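# Rotate turntable to arrow and seat plunger pin

## Task

Rotate the turntable until its red tooth lines up with the arrow, make sure the plunger's pin has dropped all the way into its hole, and finish with the fixture standing upright on the deck and neither hand touching it.

## Robot and tools

Robot: two arms in a physics simulation. left_arm carries a five-finger left hand, right_arm a right hand that mirrors it. Calibrated bases in the scene frame: left_arm at (+0.036, +0.284, 0) m, quat_wxyz (+1.000, 0, 0, -0.024); right_arm at (+0.015, -0.258, 0) m, quat_wxyz (+1.000, 0, 0, +0.009). A camera stand stands behind the arms.

Scene frame: origin at table-top height, halfway between the nominal bases; +z up, +x out over the table, left_arm on the +y side. Reported hand positions (metres) and end_effector_quat_wxyz use this frame and may be off by a few centimetres, more at long reach.

Hand point: a point fixed to the palm, 0.05 m in front of it and 0.15 m out from the wrist mount. Its +z runs along straight fingers, +y points out of the palm, +x runs across the palm away from the thumb on the right hand and toward the thumb on the left hand. Straight fingers end 0.06 to 0.07 m past the point along +z, their centre lines 0.06 m behind it along -y. A wrist bracket on the little-finger side reaches 0.10 m across the palm and can strike things. With the thumb turned in front of the palm the hand can enclose objects 0.035 to 0.065 m thick, or a handle as thin as 0.025 m.

Row layout: one row always holds 28 numbers in [-1, 1], covering both arms even if only one moves. Order: left_arm dx, dy, dz, rx, ry, rz, then left hand little, ring, middle, index, thumb_bend, thumb_turn, force_limit, speed; then the same 14 for right_arm. The six pose numbers are an offset, not a pose: measured from that arm's Hand target as it stood when the action or move began, along that Hand target's own axes. 1.0 equals 0.6 m or 180 degrees; rx, ry, rz form a single rotation vector. Every row of one action or one move list counts from that same start, not from the row before, and a repeated offset moves the arm further. Six zeros re-request the current Hand target. The controller clips commanded orientation to within 40 degrees of the measured one. Arms often rest 1 to 3 cm (sometimes 5) short of the target, usually low; send the remaining gap as a new offset if needed.

Hand numbers are absolute targets, not offsets. Fingers and thumb_bend: +1 straight/open, -1 curled/closed. thumb_turn: +1 beside the palm, -1 across in front of it. force_limit maps linearly from about 0 N at -1 to 10 N at +1 (thumb motors 15 N). speed rises from near zero at -1 to full at +0.48 and stays full above. For a soft grip close with speed at -0.94 or lower. There is no keep-as-is value: resend the eight numbers of the hand's last executed row; if none was ever sent, use its hand_measured six values plus hand_force_limit and hand_speed. A motor starts only if its target changes by 0.002 or more. To grip harder, raise force_limit and send a target more closed than hand_measured; to loosen, send one more open.

Tools:
- execute_actions(actions, cameras): actions is a list of actions; each action is a list of up to 15 rows, one per 1/30 s step; a short action repeats its last row to fill 15. cameras is a list of names, ["all"], or []; left out, images come only for an empty actions list.
- move(target, speed, blend, blocking, cameras): target is one 28-number row or a list of up to 15 rows, all offsets from the same starting Hand targets. speed is top path speed in m/s, 0.002 to 4.3 (default 0.25), turning at up to twice that in rad/s; one value or one per target. blend is a corner radius in m (0 means stop at each). Paths are straight, do not avoid obstacles or the other arm, and are capped at 10 s. blocking=false returns early while the move continues.
- wait(seconds 0 to 10, cameras): let the scene run holding commands.
- stop(cameras): brake the running move.
- zoom_image(camera, region [x0, y0, x1, y1] in pixels, at most 504 by 504): enlarge part of a camera's latest image.
- show_instructions(): shows the reference pages.
- finished_scene(scene=1): ends the scene for good.

Cameras: cam_head_left, cam_head_right, cam_high, cam_left_wrist, cam_right_wrist, each 672x504; calibration matrices are given, accurate to roughly a centimetre near image centre.

Results: each arm's end_effector_position and quat, Hand target (basis for next offsets), joint positions, velocities and torques (torques include arm weight and drift), motor temperatures, and per-hand hand_measured, hand_stopped_by (moving, target, force, stalled, fault), hand_load_n (positive when pushed open; a drop to about 0 means grip lost), hand_force_limit, hand_speed. A move adds a move: line such as done, off_target, moving, held or fault, plus limits=paced (pose clipped) or limits=held (steps withheld). done means within 10 mm and 2 degrees; neither word reveals contact.

Avoid: letting anything fall or leave the table; hitting fixed or heavy objects hard; fast contact or targets set far past a contact; collisions between the two arms, including one hand closing on the other's fingers; overloading fingers by twisting or heavy loads; paths passing near an arm's own base (go around it). Motors heat when holding loads, reaching far or pushing; a MOTOR HOT line appears at 85 °C and at 100 °C that arm drops and faults for 30 to 60 s. A blocked arm keeps pressing until commanded back past its hand point. Release the fixture and withdraw both hands before finishing.

Each tool is called after ">>>" by a JSON object that holds its "fn" and its "kwargs", one argument or row to a line.

Reference images:

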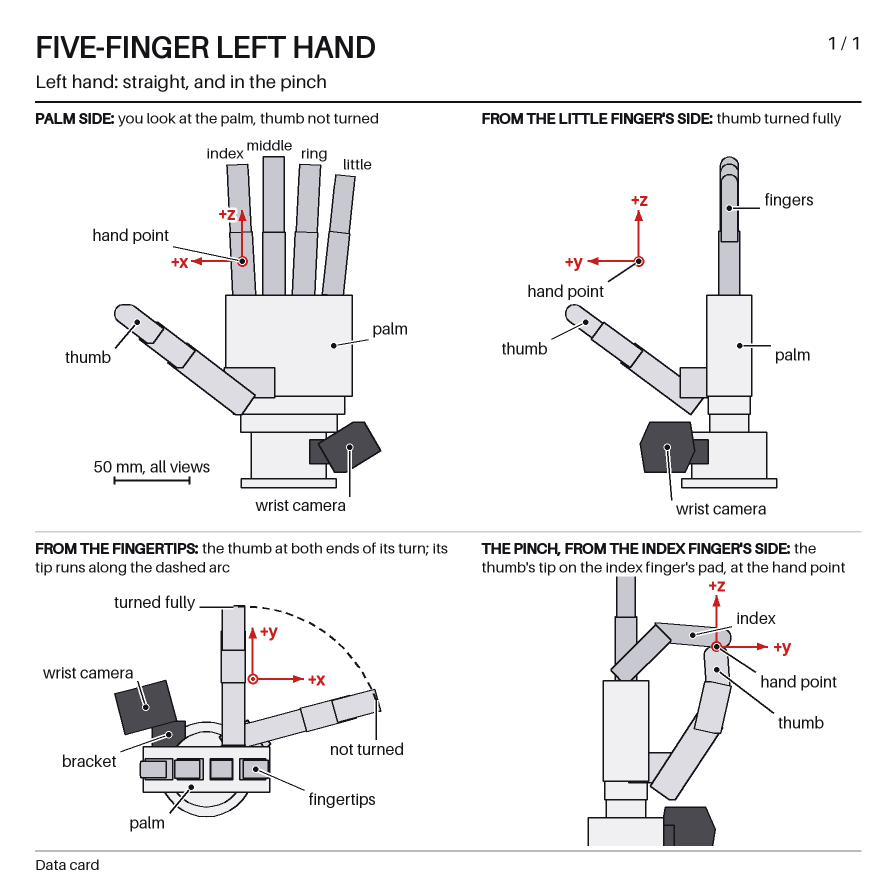

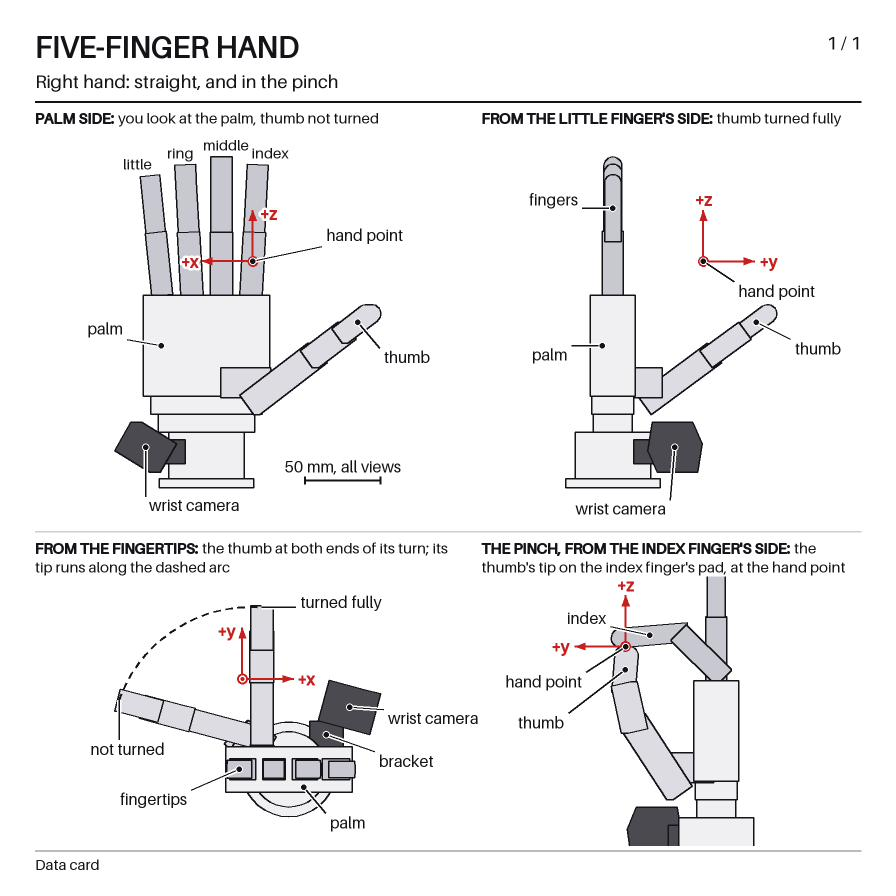

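## Session

>>> {"fn": "execute_actions", "kwargs": {
  "actions": []
}}

Scene clock: 0.00 s.
left_arm: end_effector_position=(+0.3763, +0.4401, +0.1625) hand_measured=(+1.000, +1.000, +1.000, +1.000, +1.000, +1.000) hand_load_n=(+0.0, +0.0, +0.0, +0.0, +0.0, +0.0) hand_stopped_by=(target, target, target, target, target, target) hand_force_limit=0.00 hand_speed=-0.80 end_effector_quat_wxyz=(+0.091, +0.861, +0.478, +0.148) | right_arm: end_effector_position=(+0.2649, -0.4010, +0.1484) hand_measured=(+1.000, +1.000, +1.000, +1.000, +1.000, +1.000) hand_load_n=(+0.0, +0.0, +0.0, +0.0, +0.0, +0.0) hand_stopped_by=(target, target, target, target, target, target) hand_force_limit=0.00 hand_speed=-0.80 end_effector_quat_wxyz=(+0.140, -0.376, +0.909, +0.112)
Joint positions: left_arm=[0.713 1.009 0.76 -1.053 0.225 -1.95] | right_arm=[-0.854 1.352 1.011 -1.352 -0.34 -0.07]
Joint velocities: within noise
Joint torques (N m): no reading
Motor temperatures (°C): left_arm=[31 29 35 28 33 34] | right_arm=[28 31 34 28 30 33]
Heat: left arm: hottest elbow 35 °C; right arm: hottest elbow 34 °C.
Hand target: left_arm +0.3816, +0.4443, +0.1717; +0.089, +0.861, +0.476, +0.157 | right_arm +0.2708, -0.4075, +0.1561; +0.145, -0.378, +0.909, +0.099

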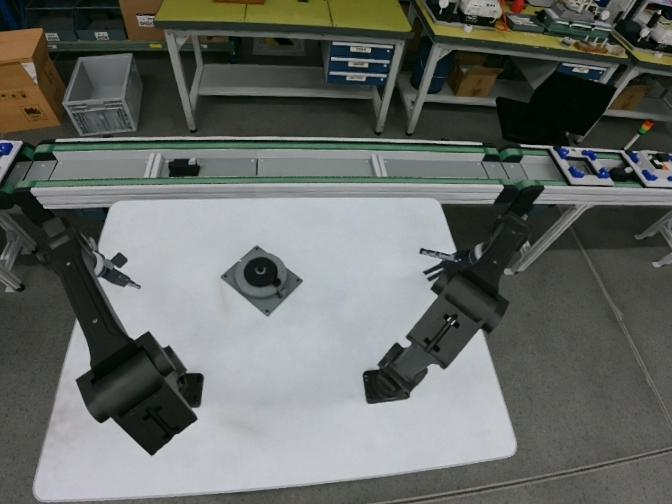

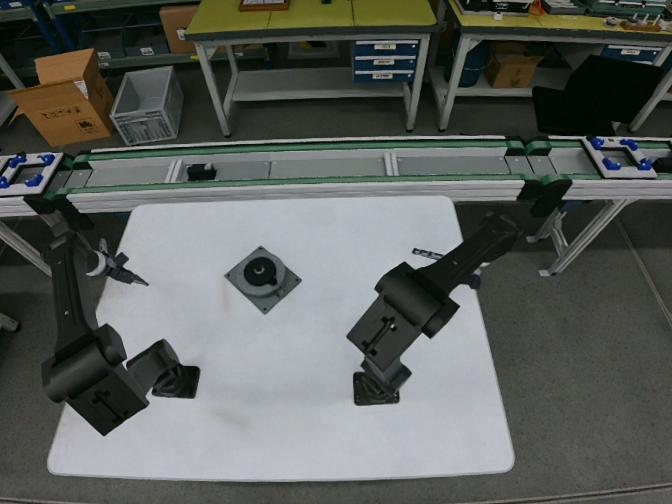

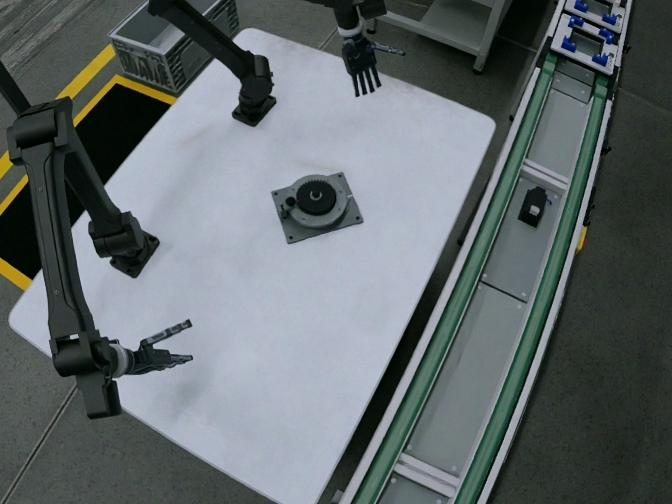

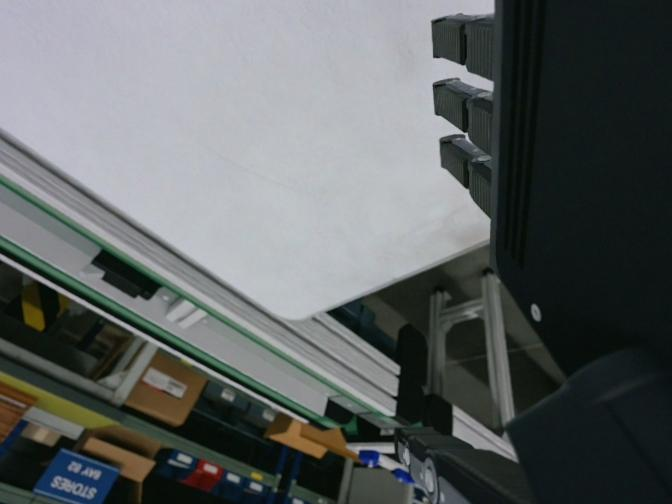

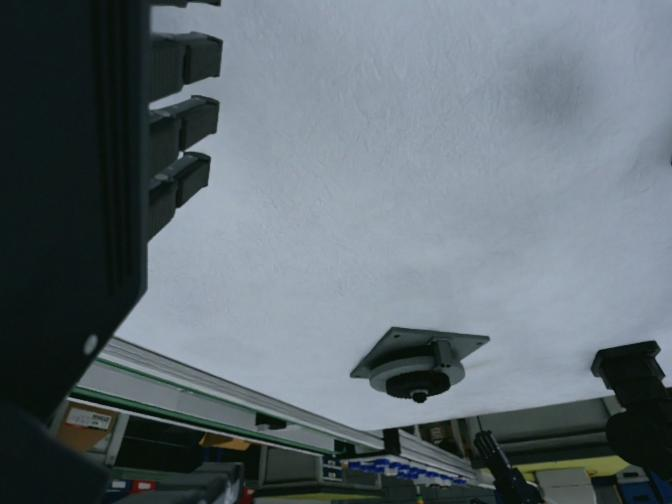

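>>> {"fn": "zoom_image", "kwargs": {
  "camera": "cam_high",
  "region": [260, 160, 380, 250]
}}

>>> {"fn": "zoom_image", "kwargs": {
  "camera": "cam_head_left",
  "region": [210, 235, 314, 325]
}}

>>> {"fn": "zoom_image", "kwargs": {
  "camera": "cam_head_right",
  "region": [215, 240, 311, 322]
}}

>>> {"fn": "zoom_image", "kwargs": {
  "camera": "cam_right_wrist",
  "region": [340, 310, 510, 420]
}}

Scaled by 4.200 from the camera's 672x504 image, which has a finer 960x720 frame.

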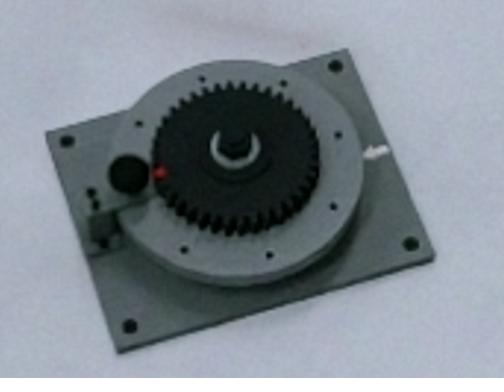

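Scaled by 4.846 from the camera's 672x504 image, which has a finer 960x720 frame.

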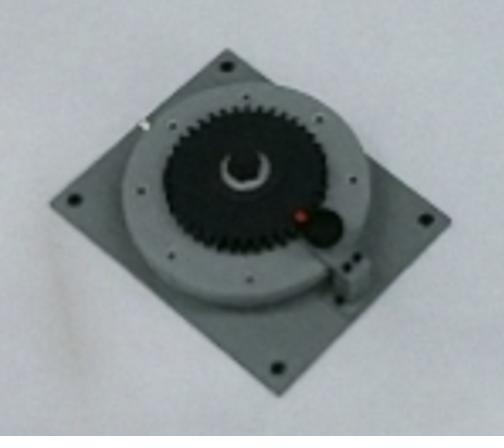

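Scaled by 5.250 from the camera's 672x504 image, which has a finer 960x720 frame.

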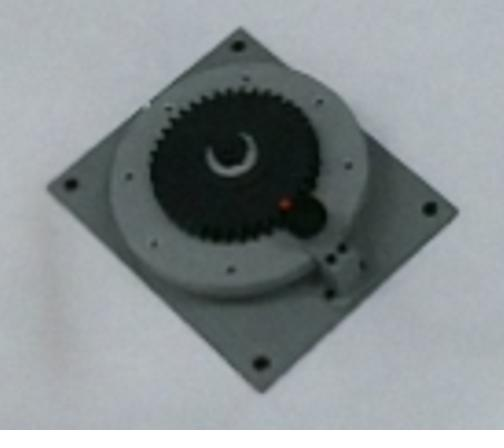

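Scaled by 2.965 from the camera's 672x504 image, which has a finer 960x720 frame.

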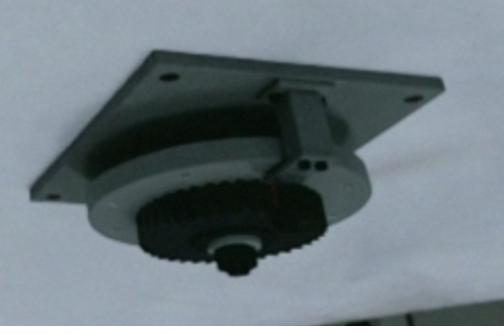

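>>> {"fn": "move", "kwargs": {
  "target": [0,0,0,0,0,0,1,1,1,1,1,1,0,-0.8,-0.263,0.278,0.116,0,0,0,1,1,1,1,1,1,0,-0.8],
  "cameras": ["cam_right_wrist","cam_high","cam_head_left"]
}}

Scene clock: 81.73 s.
left_arm: end_effector_position=(+0.3763, +0.4401, +0.1625) hand_measured=(+1.000, +1.000, +1.000, +1.000, +1.000, +1.000) hand_load_n=(+0.0, +0.0, +0.0, +0.0, +0.0, +0.0) hand_stopped_by=(target, target, target, target, target, target) hand_force_limit=0.00 hand_speed=-0.80 end_effector_quat_wxyz=(+0.091, +0.861, +0.478, +0.148) | right_arm: end_effector_position=(+0.2670, -0.1693, +0.1522) hand_measured=(+1.000, +1.000, +1.000, +1.000, +1.000, +1.000) hand_load_n=(+0.0, +0.0, +0.0, +0.0, +0.0, +0.0) hand_stopped_by=(target, target, target, target, target, target) hand_force_limit=0.00 hand_speed=-0.80 end_effector_quat_wxyz=(+0.135, -0.378, +0.910, +0.105)
Joint positions: left_arm=[0.713 1.009 0.76 -1.053 0.225 -1.95] | right_arm=[-0.141 0.965 0.734 -1.203 -0.316 0.681]
Joint torques (N m): left_arm=[0.79 -3.55 10.52 0.79 0.09 0.06] | right_arm=[-0.15 -3.84 8.18 1.32 -0.25 0.03]
Motor temperatures (°C): left_arm=[31 29 41 28 32 33] | right_arm=[28 32 41 27 30 32]
Heat: left arm: hottest elbow 41 °C; right arm: hottest elbow 41 °C.
Hand target: left_arm +0.3816, +0.4443, +0.1717; +0.089, +0.861, +0.476, +0.157 | right_arm +0.2703, -0.1676, +0.1558; +0.145, -0.379, +0.909, +0.099
Off the commanded pose: left_arm 0.011 m, 1 deg | right_arm 0.005 m, 1 deg.
move: off_target (left_arm)
camera_calibration:
cam_right_wrist: T_world_to_cam=[[-0.869577, 0.493797, -0.000435044, 0.313975], [0.327926, 0.578136, 0.747143, -0.0977284], [0.369188, 0.649556, -0.664663, 0.225318], [0, 0, 0, 1]] pos_world=[0.221889, -0.244896, 0.222914]
Images, in order (width x height): cam_head_left 672x504, cam_high 672x504, cam_right_wrist 672x504.

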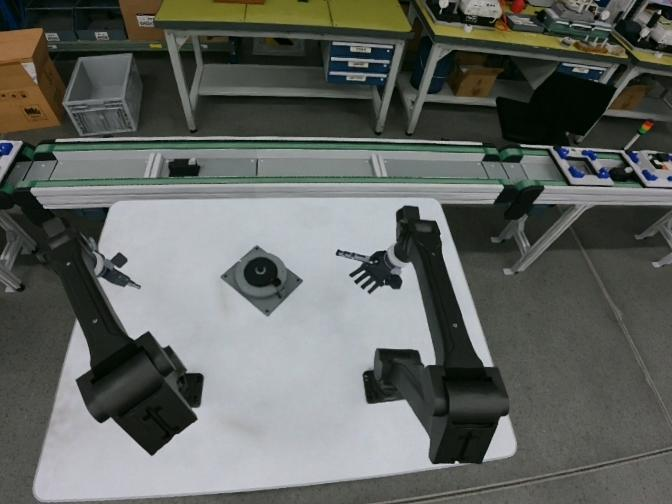

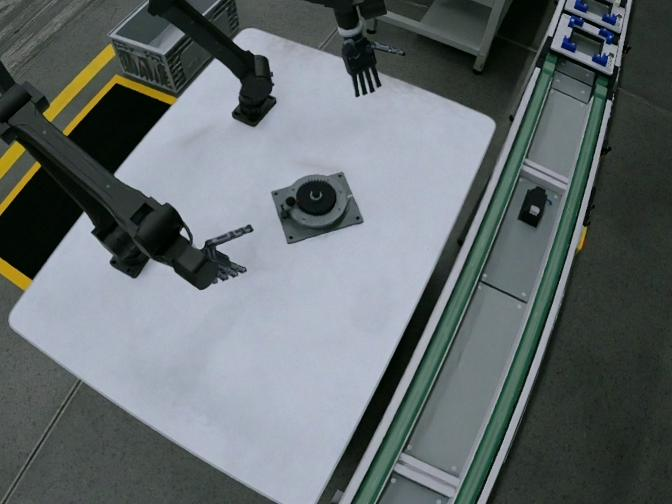

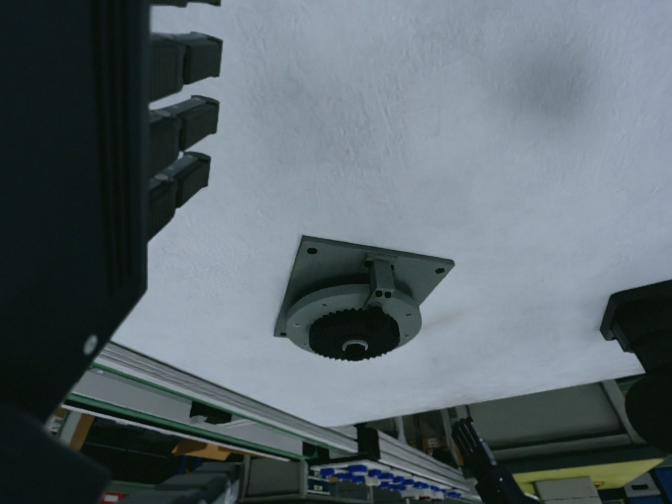

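>>> {"fn": "zoom_image", "kwargs": {
  "camera": "cam_right_wrist",
  "region": [260, 225, 470, 375]
}}

Scaled by 2.400 from the camera's 672x504 image, which has a finer 960x720 frame.

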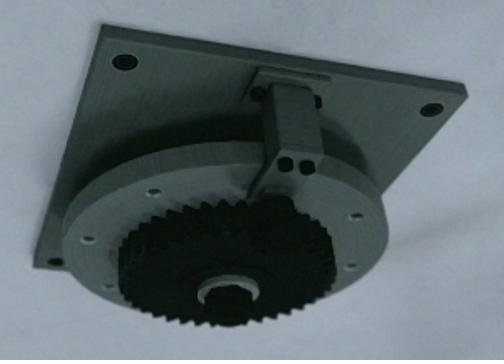

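>>> {"fn": "move", "kwargs": {
  "target": [0,0,0,0,0,0,1,1,1,1,1,1,0,-0.8,-0.088,0.055,0.071,0,0,0,1,1,1,1,1,1,0,-0.8],
  "cameras": ["cam_right_wrist"]
}}

>>> {"fn": "zoom_image", "kwargs": {
  "camera": "cam_right_wrist",
  "region": [220, 200, 500, 400]
}}

Scene clock: 127.80 s.
left_arm: end_effector_position=(+0.3763, +0.4401, +0.1625) hand_measured=(+1.000, +1.000, +1.000, +1.000, +1.000, +1.000) hand_load_n=(+0.0, +0.0, +0.0, +0.0, +0.0, +0.0) hand_stopped_by=(target, target, target, target, target, target) hand_force_limit=0.00 hand_speed=-0.80 end_effector_quat_wxyz=(+0.091, +0.861, +0.478, +0.148) | right_arm: end_effector_position=(+0.2863, -0.1005, +0.1368) hand_measured=(+1.000, +1.000, +1.000, +1.000, +1.000, +1.000) hand_load_n=(+0.0, +0.0, +0.0, +0.0, +0.0, +0.0) hand_stopped_by=(target, target, target, target, target, target) hand_force_limit=0.00 hand_speed=-0.80 end_effector_quat_wxyz=(+0.143, -0.380, +0.909, +0.099)
Joint positions: left_arm=[0.713 1.009 0.76 -1.053 0.225 -1.95] | right_arm=[0.134 1.01 0.716 -1.039 -0.26 0.962]
Joint torques (N m): left_arm=[0.79 -3.49 10.55 0.77 0.09 0.06] | right_arm=[-0.26 -2.78 8.31 1.57 -0.21 0.05]
Heat: left arm: hottest elbow 43 °C; right arm: hottest elbow 40 °C.
Hand target: left_arm +0.3816, +0.4443, +0.1717; +0.089, +0.861, +0.476, +0.157 | right_arm +0.2901, -0.0975, +0.1360; +0.145, -0.379, +0.909, +0.099
Off the commanded pose: left_arm 0.011 m, 1 deg | right_arm 0.005 m, 0 deg.
move: off_target (left_arm)
camera_calibration:
cam_right_wrist: T_world_to_cam=[[-0.869488, 0.493559, -0.019756, 0.299343], [0.312979, 0.581426, 0.750991, -0.128238], [0.382145, 0.646794, -0.660017, 0.158648], [0, 0, 0, 1]] pos_world=[0.239784, -0.175795, 0.20693]
Images, in order (width x height): cam_right_wrist 672x504.

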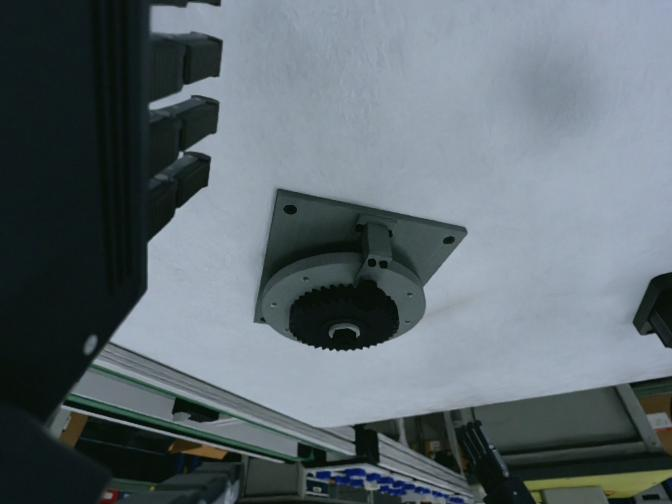

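Scaled by 1.800 from the camera's 672x504 image, which has a finer 960x720 frame.

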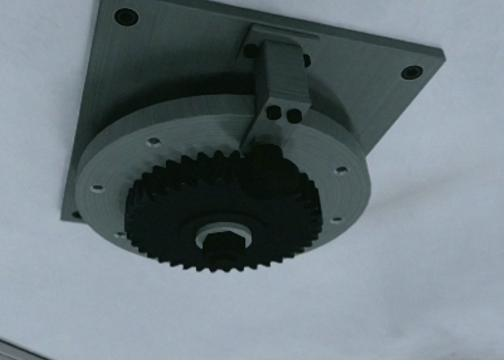

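>>> {"fn": "move", "kwargs": {
  "target": [-0.1307,0.1379,-0.1241,0.1393,0.4776,0.6943,1,1,1,1,1,1,0,-0.8,0.0083,-0.109,-0.295,0,0,0,1,1,1,1,1,1,0,-0.8],
  "speed": 0.3,
  "cameras": ["cam_left_wrist","cam_high","cam_head_right"]
}}

Scene clock: 199.23 s.
left_arm: end_effector_position=(+0.3812, +0.3303, +0.2555) hand_measured=(+1.000, +1.000, +1.000, +1.000, +1.000, +1.000) hand_load_n=(+0.0, +0.0, +0.0, +0.0, +0.0, -0.5) hand_stopped_by=(target, target, target, target, target, target) hand_force_limit=0.00 hand_speed=-0.80 end_effector_quat_wxyz=(+0.493, -0.505, +0.498, -0.504) | right_arm: end_effector_position=(+0.2890, -0.1928, +0.2781) hand_measured=(+1.000, +1.000, +1.000, +1.000, +1.000, +1.000) hand_load_n=(+0.0, +0.0, +0.0, +0.0, +0.0, +0.0) hand_stopped_by=(target, target, target, target, target, target) hand_force_limit=0.00 hand_speed=-0.80 end_effector_quat_wxyz=(+0.129, -0.375, +0.911, +0.109)
Joint positions: left_arm=[0.531 0.483 0.352 0.125 0.486 -0.016] | right_arm=[-0.218 1.025 1.102 -1.55 -0.326 0.605]
Joint torques (N m): left_arm=[1.38 1.03 9.4 2.93 -0.03 0.16] | right_arm=[-1.79 -3.02 12.55 0.5 -0.38 -0.15]
Heat: left arm: hottest elbow 44 °C; right arm: hottest elbow 40 °C.
Hand target: left_arm +0.3816, +0.3343, +0.2516; +0.500, -0.501, +0.499, -0.499 | right_arm +0.3004, -0.1974, +0.2959; +0.145, -0.378, +0.909, +0.099
Off the commanded pose: left_arm 0.005 m, 1 deg | right_arm 0.022 m, 2 deg.
move: off_target (right_arm)
camera_calibration:
cam_left_wrist: T_world_to_cam=[[0.00189988, -0.210236, 0.977649, -0.1849], [-0.556478, -0.812515, -0.173644, 0.517738], [0.83086, -0.54371, -0.118535, 0.00627026], [0, 0, 0, 1]] pos_world=[0.283251, 0.385206, 0.271413]
Images, in order (width x height): cam_head_right 672x504, cam_high 672x504, cam_left_wrist 672x504.

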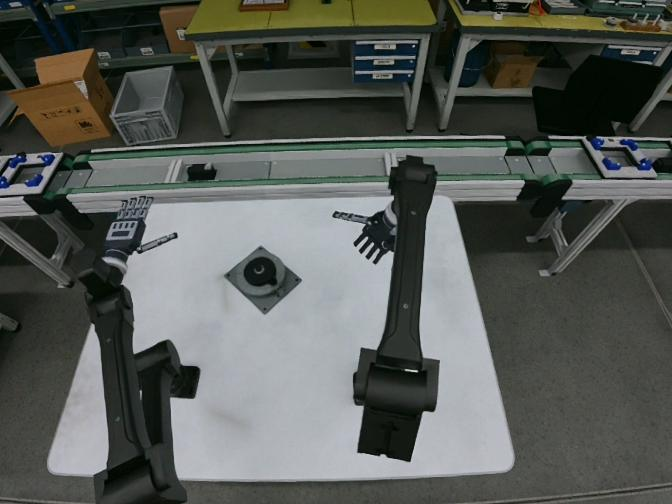

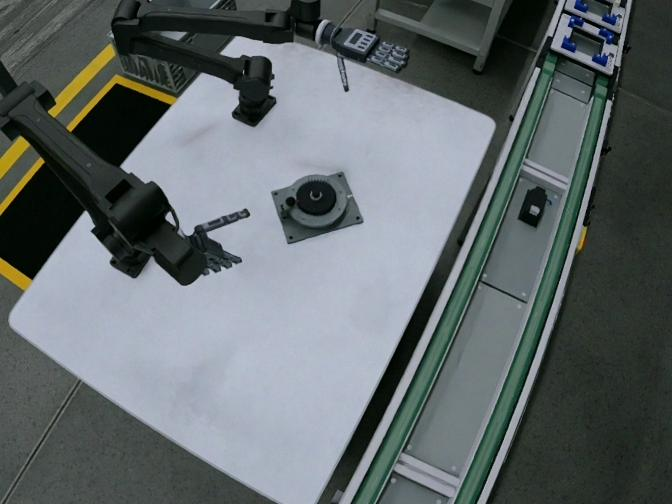

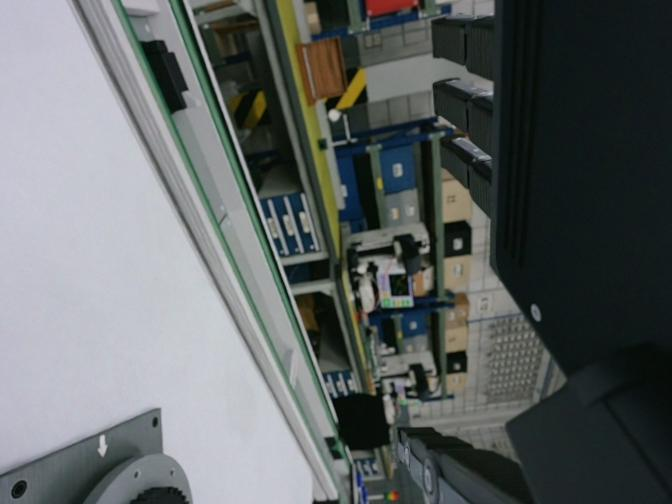

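>>> {"fn": "move", "kwargs": {
  "target": [0.4488,0.1527,-0.161,0,0.25,0,1,1,1,1,1,1,0,-0.8,0,0,0,0,0,0,1,1,1,1,1,1,0,-0.8],
  "cameras": ["cam_left_wrist","cam_high","cam_head_right","cam_right_wrist"]
}}

Scene clock: 209.90 s.
left_arm: end_effector_position=(+0.2871, +0.0657, +0.1642) hand_measured=(+1.000, +1.000, +1.000, +1.000, +1.000, +1.000) hand_load_n=(+0.0, +0.0, +0.0, +0.0, +0.0, +0.0) hand_stopped_by=(target, target, target, target, target, target) hand_force_limit=0.00 hand_speed=-0.80 end_effector_quat_wxyz=(+0.268, -0.279, +0.651, -0.653) | right_arm: end_effector_position=(+0.2890, -0.1928, +0.2781) hand_measured=(+1.000, +1.000, +1.000, +1.000, +1.000, +1.000) hand_load_n=(+0.0, +0.0, +0.0, +0.0, +0.0, +0.0) hand_stopped_by=(target, target, target, target, target, target) hand_force_limit=0.00 hand_speed=-0.80 end_effector_quat_wxyz=(+0.129, -0.375, +0.911, +0.109)
Joint positions: left_arm=[-0.365 0.49 0.105 0.382 0.363 -0.013] | right_arm=[-0.218 1.025 1.102 -1.55 -0.326 0.605]
Joint torques (N m): left_arm=[0.32 1.38 8.8 3 -0.13 0.17] | right_arm=[-1.79 -2.96 12.55 0.5 -0.38 -0.14]
Heat: left arm: hottest elbow 45 °C; right arm: hottest elbow 41 °C.
Hand target: left_arm +0.2856, +0.0647, +0.1606; +0.271, -0.272, +0.653, -0.653 | right_arm +0.3003, -0.1974, +0.2958; +0.145, -0.379, +0.909, +0.099
Off the commanded pose: left_arm 0.004 m, 1 deg | right_arm 0.022 m, 2 deg.
move: off_target (right_arm)
camera_calibration:
cam_left_wrist: T_world_to_cam=[[-0.149221, -0.15361, 0.976799, -0.111216], [-0.964991, -0.192867, -0.177748, 0.311791], [0.215696, -0.969127, -0.119453, 0.134418], [0, 0, 0, 1]] pos_world=[0.255286, 0.173319, 0.180112]
cam_right_wrist: T_world_to_cam=[[-0.867491, 0.497251, 0.0141632, 0.340746], [0.341329, 0.574279, 0.744109, -0.189137], [0.361876, 0.650342, -0.667908, 0.319341], [0, 0, 0, 1]] pos_world=[0.24459, -0.2685, 0.349203]
Images, in order (width x height): cam_head_right 672x504, cam_high 672x504, cam_left_wrist 672x504, cam_right_wrist 672x504.

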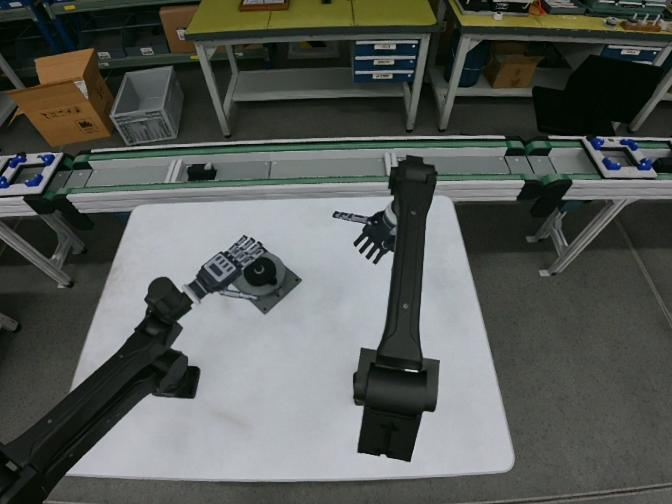

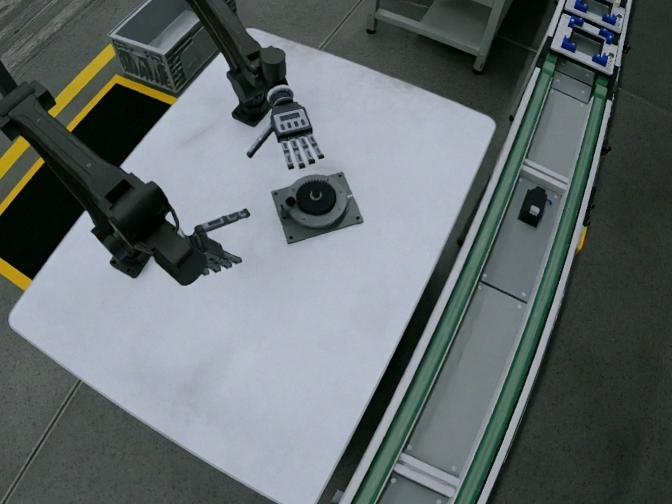

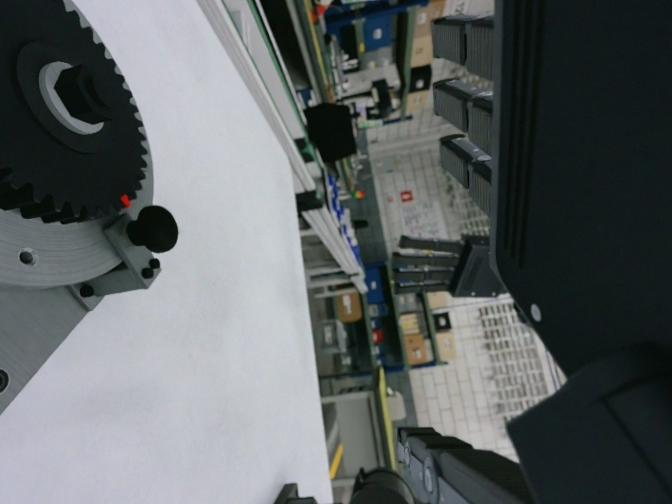

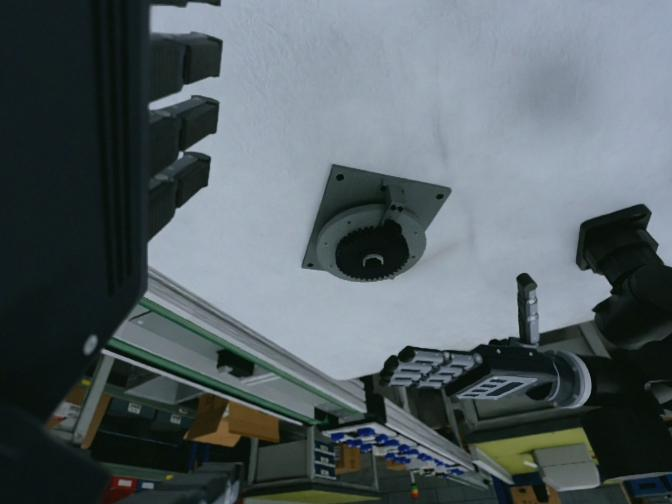

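>>> {"fn": "zoom_image", "kwargs": {
  "camera": "cam_left_wrist",
  "region": [0, 100, 220, 320]
}}

Scaled by 2.291 from the camera's 672x504 image, which has a finer 960x720 frame.

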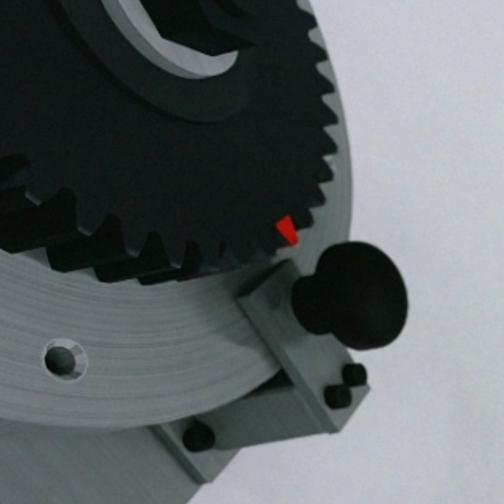

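>>> {"fn": "move", "kwargs": {
  "target": [0.0348,0.065,0.084,-0.111,0,0,1,1,0.4,0.4,0.3,-1,-0.4,-0.2,0,0,0,0,0,0,1,1,1,1,1,1,0,-0.8],
  "speed": 0.15,
  "cameras": ["cam_left_wrist","cam_high","cam_head_right","cam_right_wrist"]
}}

Scene clock: 297.47 s.
left_arm: end_effector_position=(+0.2940, +0.0262, +0.0994) hand_measured=(+1.000, +1.000, +0.400, +0.400, +0.300, -1.000) hand_load_n=(+0.0, -0.5, +0.0, +0.0, +0.0, +0.0) hand_stopped_by=(target, target, target, target, target, target) hand_force_limit=-0.40 hand_speed=-0.20 end_effector_quat_wxyz=(+0.211, -0.327, +0.760, -0.520) | right_arm: end_effector_position=(+0.2890, -0.1928, +0.2781) hand_measured=(+1.000, +1.000, +1.000, +1.000, +1.000, +1.000) hand_load_n=(-0.5, +0.0, +0.0, +0.0, +0.0, +0.0) hand_stopped_by=(target, target, target, target, target, target) hand_force_limit=0.00 hand_speed=-0.80 end_effector_quat_wxyz=(+0.129, -0.375, +0.911, +0.109)
Joint positions: left_arm=[-0.584 0.825 0.272 0.171 0.136 0.034] | right_arm=[-0.218 1.025 1.102 -1.55 -0.326 0.605]
Joint torques (N m): left_arm=[0.15 -0.91 13.16 1.44 -0.14 0.21] | right_arm=[-1.85 -3.14 12.55 0.5 -0.39 -0.13]
Motor temperatures (°C): left_arm=[31 29 43 28 29 31] | right_arm=[28 30 46 27 29 30]
Heat: left arm: hottest elbow 43 °C; right arm: hottest elbow 46 °C.
Hand target: left_arm +0.3066, +0.0142, +0.1216; +0.220, -0.315, +0.756, -0.530 | right_arm +0.3003, -0.1974, +0.2958; +0.145, -0.379, +0.909, +0.099
Off the commanded pose: left_arm 0.028 m, 2 deg | right_arm 0.022 m, 2 deg.
move: off_target (left_arm, right_arm)
camera_calibration:
cam_left_wrist: T_world_to_cam=[[0.109459, -0.400118, 0.909904, -0.115945], [-0.983866, -0.173936, 0.0418702, 0.282545], [0.141512, -0.899807, -0.412701, 0.136091], [0, 0, 0, 1]] pos_world=[0.271419, 0.125208, 0.149834]
cam_right_wrist: T_world_to_cam=[[-0.867491, 0.497251, 0.0141632, 0.340746], [0.341329, 0.574279, 0.744109, -0.189137], [0.361876, 0.650342, -0.667908, 0.319341], [0, 0, 0, 1]] pos_world=[0.24459, -0.2685, 0.349203]
Images, in order (width x height): cam_head_right 672x504, cam_high 672x504, cam_left_wrist 672x504, cam_right_wrist 672x504.

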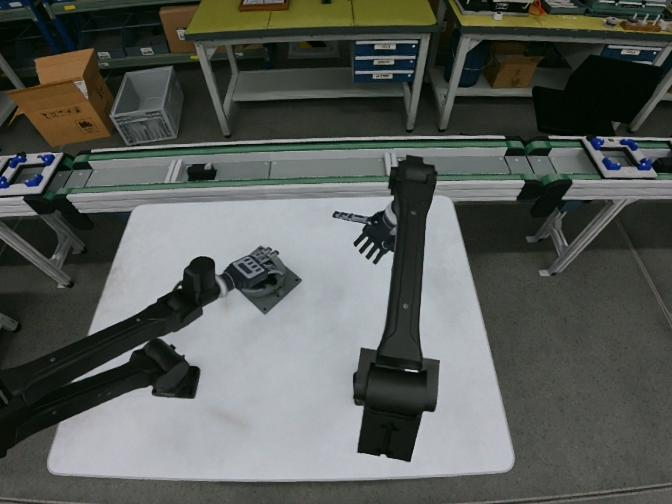

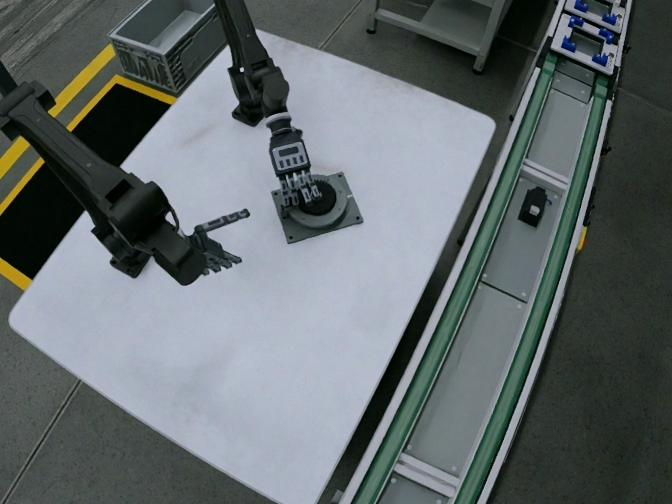

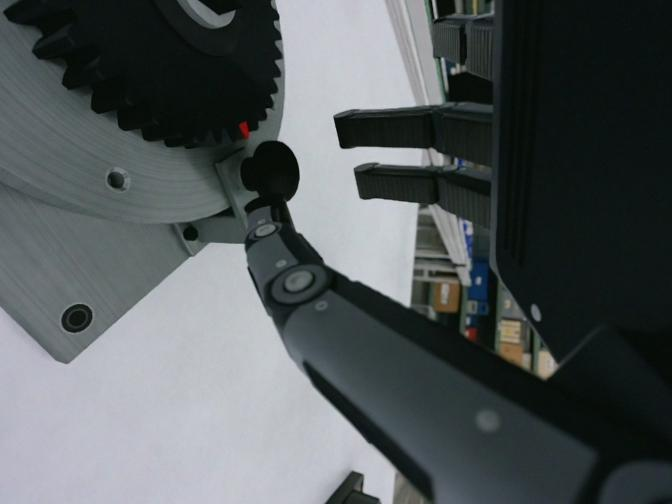

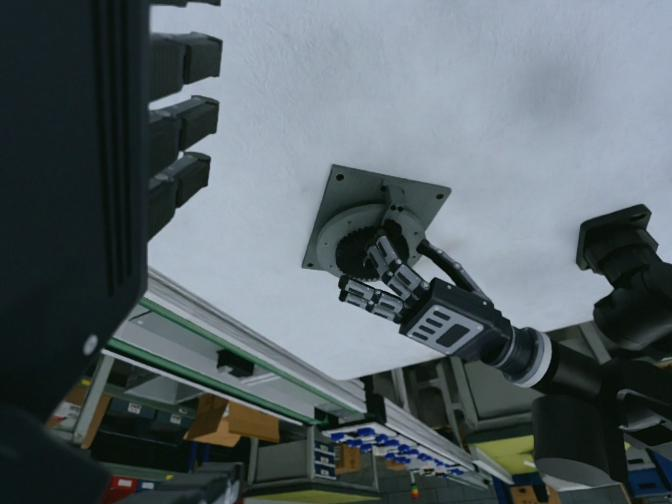

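>>> {"fn": "zoom_image", "kwargs": {
  "camera": "cam_left_wrist",
  "region": [160, 90, 400, 330]
}}

Scaled by 2.100 from the camera's 672x504 image, which has a finer 960x720 frame.

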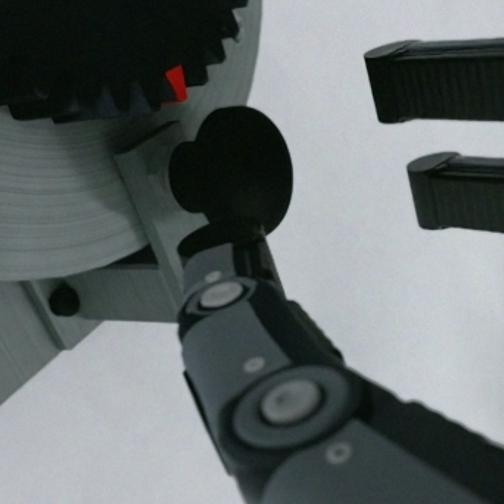

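>>> {"fn": "execute_actions", "kwargs": {
  "actions": [
    [[0,0,0,0,0,0,1,1,0.6,0.6,0.0,-1,-0.4,-0.2,0,0,0,0,0,0,1,1,1,1,1,1,0,-0.8]]
  ],
  "cameras": ["cam_left_wrist"]
}}

>>> {"fn": "zoom_image", "kwargs": {
  "camera": "cam_left_wrist",
  "region": [160, 90, 400, 330]
}}

Scene clock: 359.20 s.
left_arm: end_effector_position=(+0.2940, +0.0262, +0.0992) hand_measured=(+1.000, +1.000, +0.600, +0.600, +0.000, -1.000) hand_load_n=(+0.0, +0.0, +0.0, +0.0, +0.0, +0.0) hand_stopped_by=(target, target, target, target, target, target) hand_force_limit=-0.40 hand_speed=-0.20 end_effector_quat_wxyz=(+0.211, -0.327, +0.760, -0.520) | right_arm: end_effector_position=(+0.2890, -0.1928, +0.2781) hand_measured=(+1.000, +1.000, +1.000, +1.000, +1.000, +1.000) hand_load_n=(+0.0, +0.0, +0.0, +0.0, +0.0, +0.0) hand_stopped_by=(target, target, target, target, target, target) hand_force_limit=0.00 hand_speed=-0.80 end_effector_quat_wxyz=(+0.129, -0.375, +0.911, +0.109)
Joint positions: left_arm=[-0.584 0.826 0.272 0.171 0.136 0.034] | right_arm=[-0.218 1.025 1.102 -1.55 -0.326 0.605]
Joint torques (N m): left_arm=[0.21 -0.97 13.16 1.46 -0.14 0.2] | right_arm=[-1.79 -3.14 12.53 0.53 -0.39 -0.14]
Heat: left arm: hottest elbow 47 °C; right arm: hottest elbow 47 °C.
Hand target: left_arm +0.3065, +0.0142, +0.1216; +0.220, -0.315, +0.756, -0.530 | right_arm +0.3003, -0.1974, +0.2958; +0.145, -0.379, +0.909, +0.099
Off the commanded pose: left_arm 0.028 m, 2 deg | right_arm 0.022 m, 2 deg.
camera_calibration:
cam_left_wrist: T_world_to_cam=[[0.109699, -0.400458, 0.909725, -0.11588], [-0.983855, -0.173951, 0.0420651, 0.282403], [0.141402, -0.899652, -0.413075, 0.13604], [0, 0, 0, 1]] pos_world=[0.271319, 0.125108, 0.149734]
Images, in order (width x height): cam_left_wrist 672x504.

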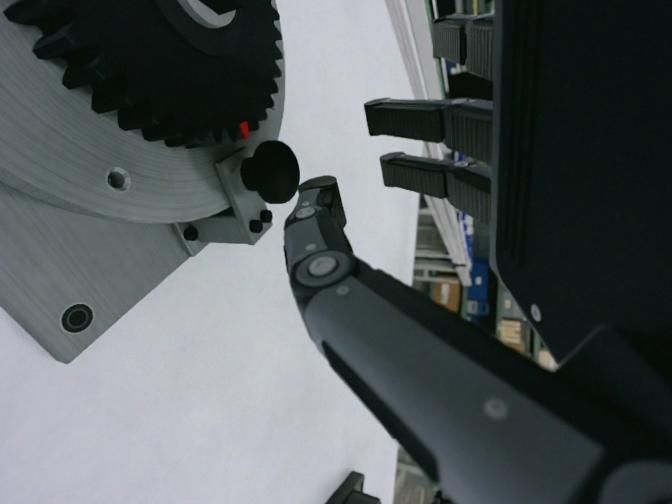

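Scaled by 2.100 from the camera's 672x504 image, which has a finer 960x720 frame.

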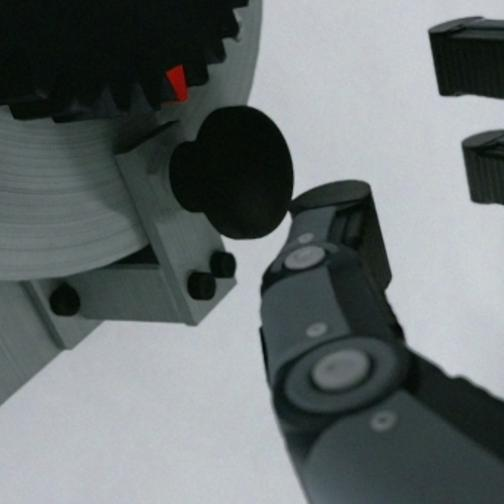

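>>> {"fn": "move", "kwargs": {
  "target": [0,0.0403,0.0075,0,0,0,1,1,0.6,0.6,0.0,-1,-0.4,-0.2,0,0,0,0,0,0,1,1,1,1,1,1,0,-0.8],
  "speed": 0.05,
  "cameras": ["cam_left_wrist","cam_high"]
}}

>>> {"fn": "zoom_image", "kwargs": {
  "camera": "cam_left_wrist",
  "region": [160, 90, 400, 330]
}}

Scene clock: 387.97 s.
left_arm: end_effector_position=(+0.3020, +0.0203, +0.0952) hand_measured=(+1.000, +1.000, +0.600, +0.600, +0.000, -1.000) hand_load_n=(+0.0, +0.0, +0.0, +0.0, +0.0, +0.0) hand_stopped_by=(target, target, target, target, target, target) hand_force_limit=-0.40 hand_speed=-0.20 end_effector_quat_wxyz=(+0.215, -0.325, +0.756, -0.526) | right_arm: end_effector_position=(+0.2890, -0.1928, +0.2781) hand_measured=(+1.000, +1.000, +1.000, +1.000, +1.000, +1.000) hand_load_n=(+0.0, +0.0, +0.0, +0.0, +0.0, +0.0) hand_stopped_by=(target, target, target, target, target, target) hand_force_limit=0.00 hand_speed=-0.80 end_effector_quat_wxyz=(+0.129, -0.375, +0.911, +0.109)
Joint positions: left_arm=[-0.584 0.888 0.272 0.249 0.136 0.034] | right_arm=[-0.218 1.025 1.102 -1.55 -0.326 0.605]
Joint torques (N m): left_arm=[0.32 -1.32 8.83 3.02 -0.09 0.21] | right_arm=[-1.79 -3.19 12.55 0.5 -0.38 -0.14]
Motor temperatures (°C): left_arm=[31 28 49 28 29 31] | right_arm=[28 30 47 26 29 30]
Heat: left arm: hottest elbow 49 °C; right arm: hottest elbow 47 °C.
Hand target: left_arm +0.3036, +0.0170, +0.0973; +0.220, -0.315, +0.756, -0.530 | right_arm +0.3003, -0.1974, +0.2958; +0.145, -0.379, +0.909, +0.099
Off the commanded pose: left_arm 0.004 m, 1 deg | right_arm 0.022 m, 2 deg.
move: off_target (right_arm)
camera_calibration:
cam_left_wrist: T_world_to_cam=[[0.0978438, -0.391831, 0.91482, -0.112481], [-0.984334, -0.173579, 0.0309322, 0.290645], [0.146673, -0.903515, -0.402676, 0.125452], [0, 0, 0, 1]] pos_world=[0.278697, 0.119724, 0.144426]
Images, in order (width x height): cam_high 672x504, cam_left_wrist 672x504.

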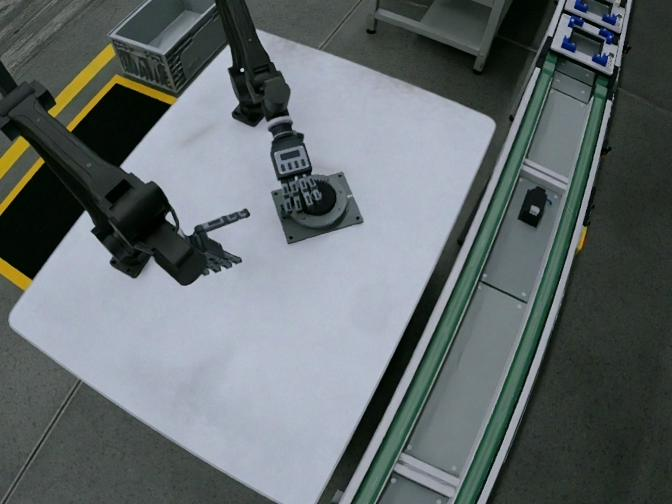

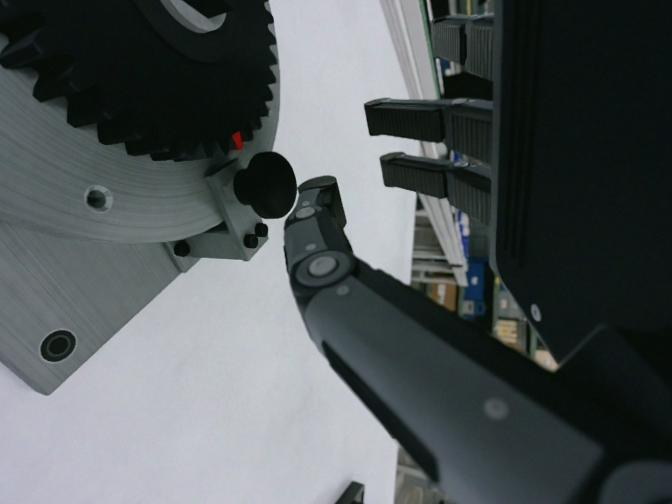

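Scaled by 2.100 from the camera's 672x504 image, which has a finer 960x720 frame.

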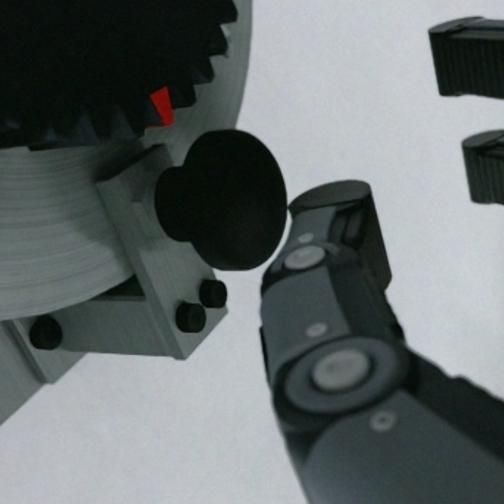

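>>> {"fn": "move", "kwargs": {
  "target": [
    [0.0033,0.003,-0.0167,0,0,0,1,1,0.6,0.6,0.0,-1,-0.4,-0.2,0,0,0,0,0,0,1,1,1,1,1,1,0,-0.8],
    [0.0033,0.035,-0.0125,0,0,0,1,1,0.6,0.6,0.0,-1,-0.4,-0.2,0,0,0,0,0,0,1,1,1,1,1,1,0,-0.8]
  ],
  "speed": 0.05,
  "cameras": ["cam_left_wrist"]
}}

>>> {"fn": "zoom_image", "kwargs": {
  "camera": "cam_left_wrist",
  "region": [160, 90, 400, 330]
}}

Scene clock: 398.63 s.
left_arm: end_effector_position=(+0.2946, +0.0257, +0.0848) hand_measured=(+1.000, +1.000, +0.600, +0.600, +0.000, -1.000) hand_load_n=(+0.0, +0.0, +0.0, +0.0, +0.0, +0.0) hand_stopped_by=(target, target, target, target, target, target) hand_force_limit=-0.40 hand_speed=-0.20 end_effector_quat_wxyz=(+0.217, -0.323, +0.753, -0.530) | right_arm: end_effector_position=(+0.2890, -0.1928, +0.2781) hand_measured=(+1.000, +1.000, +1.000, +1.000, +1.000, +1.000) hand_load_n=(+0.0, +0.0, +0.0, +0.0, +0.0, +0.0) hand_stopped_by=(target, target, target, target, target, target) hand_force_limit=0.00 hand_speed=-0.80 end_effector_quat_wxyz=(+0.129, -0.375, +0.911, +0.109)
Joint positions: left_arm=[-0.584 0.881 0.226 0.302 0.136 0.034] | right_arm=[-0.218 1.025 1.102 -1.55 -0.326 0.605]
Joint torques (N m): left_arm=[0.32 -1.44 7.6 3.08 -0.08 0.22] | right_arm=[-1.79 -3.02 12.53 0.51 -0.39 -0.14]
Heat: left arm: hottest elbow 48 °C; right arm: hottest elbow 47 °C.
Hand target: left_arm +0.2923, +0.0257, +0.0803; +0.220, -0.315, +0.756, -0.530 | right_arm +0.3003, -0.1974, +0.2958; +0.145, -0.379, +0.909, +0.099
Off the commanded pose: left_arm 0.005 m, 1 deg | right_arm 0.022 m, 2 deg.
move: off_target (right_arm)
camera_calibration:
cam_left_wrist: T_world_to_cam=[[0.088267, -0.384779, 0.918779, -0.0978115], [-0.984611, -0.173374, 0.0219833, 0.285453], [0.150834, -0.90658, -0.394161, 0.125398], [0, 0, 0, 1]] pos_world=[0.270779, 0.125537, 0.133019]
Images, in order (width x height): cam_left_wrist 672x504.

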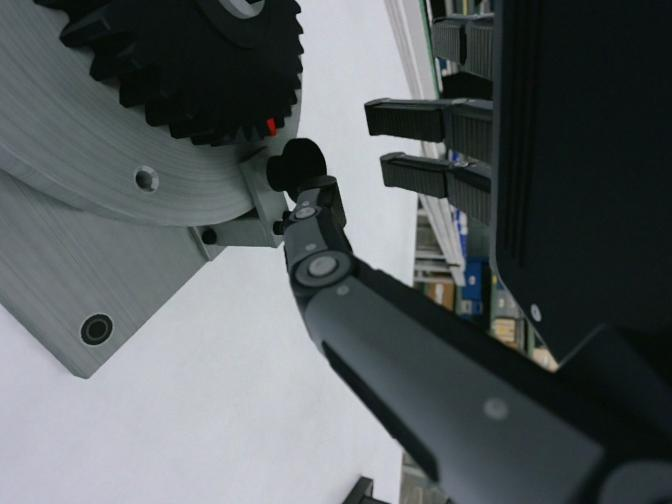

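Scaled by 2.100 from the camera's 672x504 image, which has a finer 960x720 frame.

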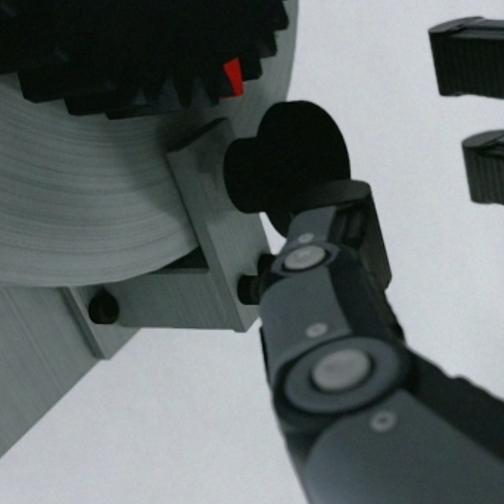

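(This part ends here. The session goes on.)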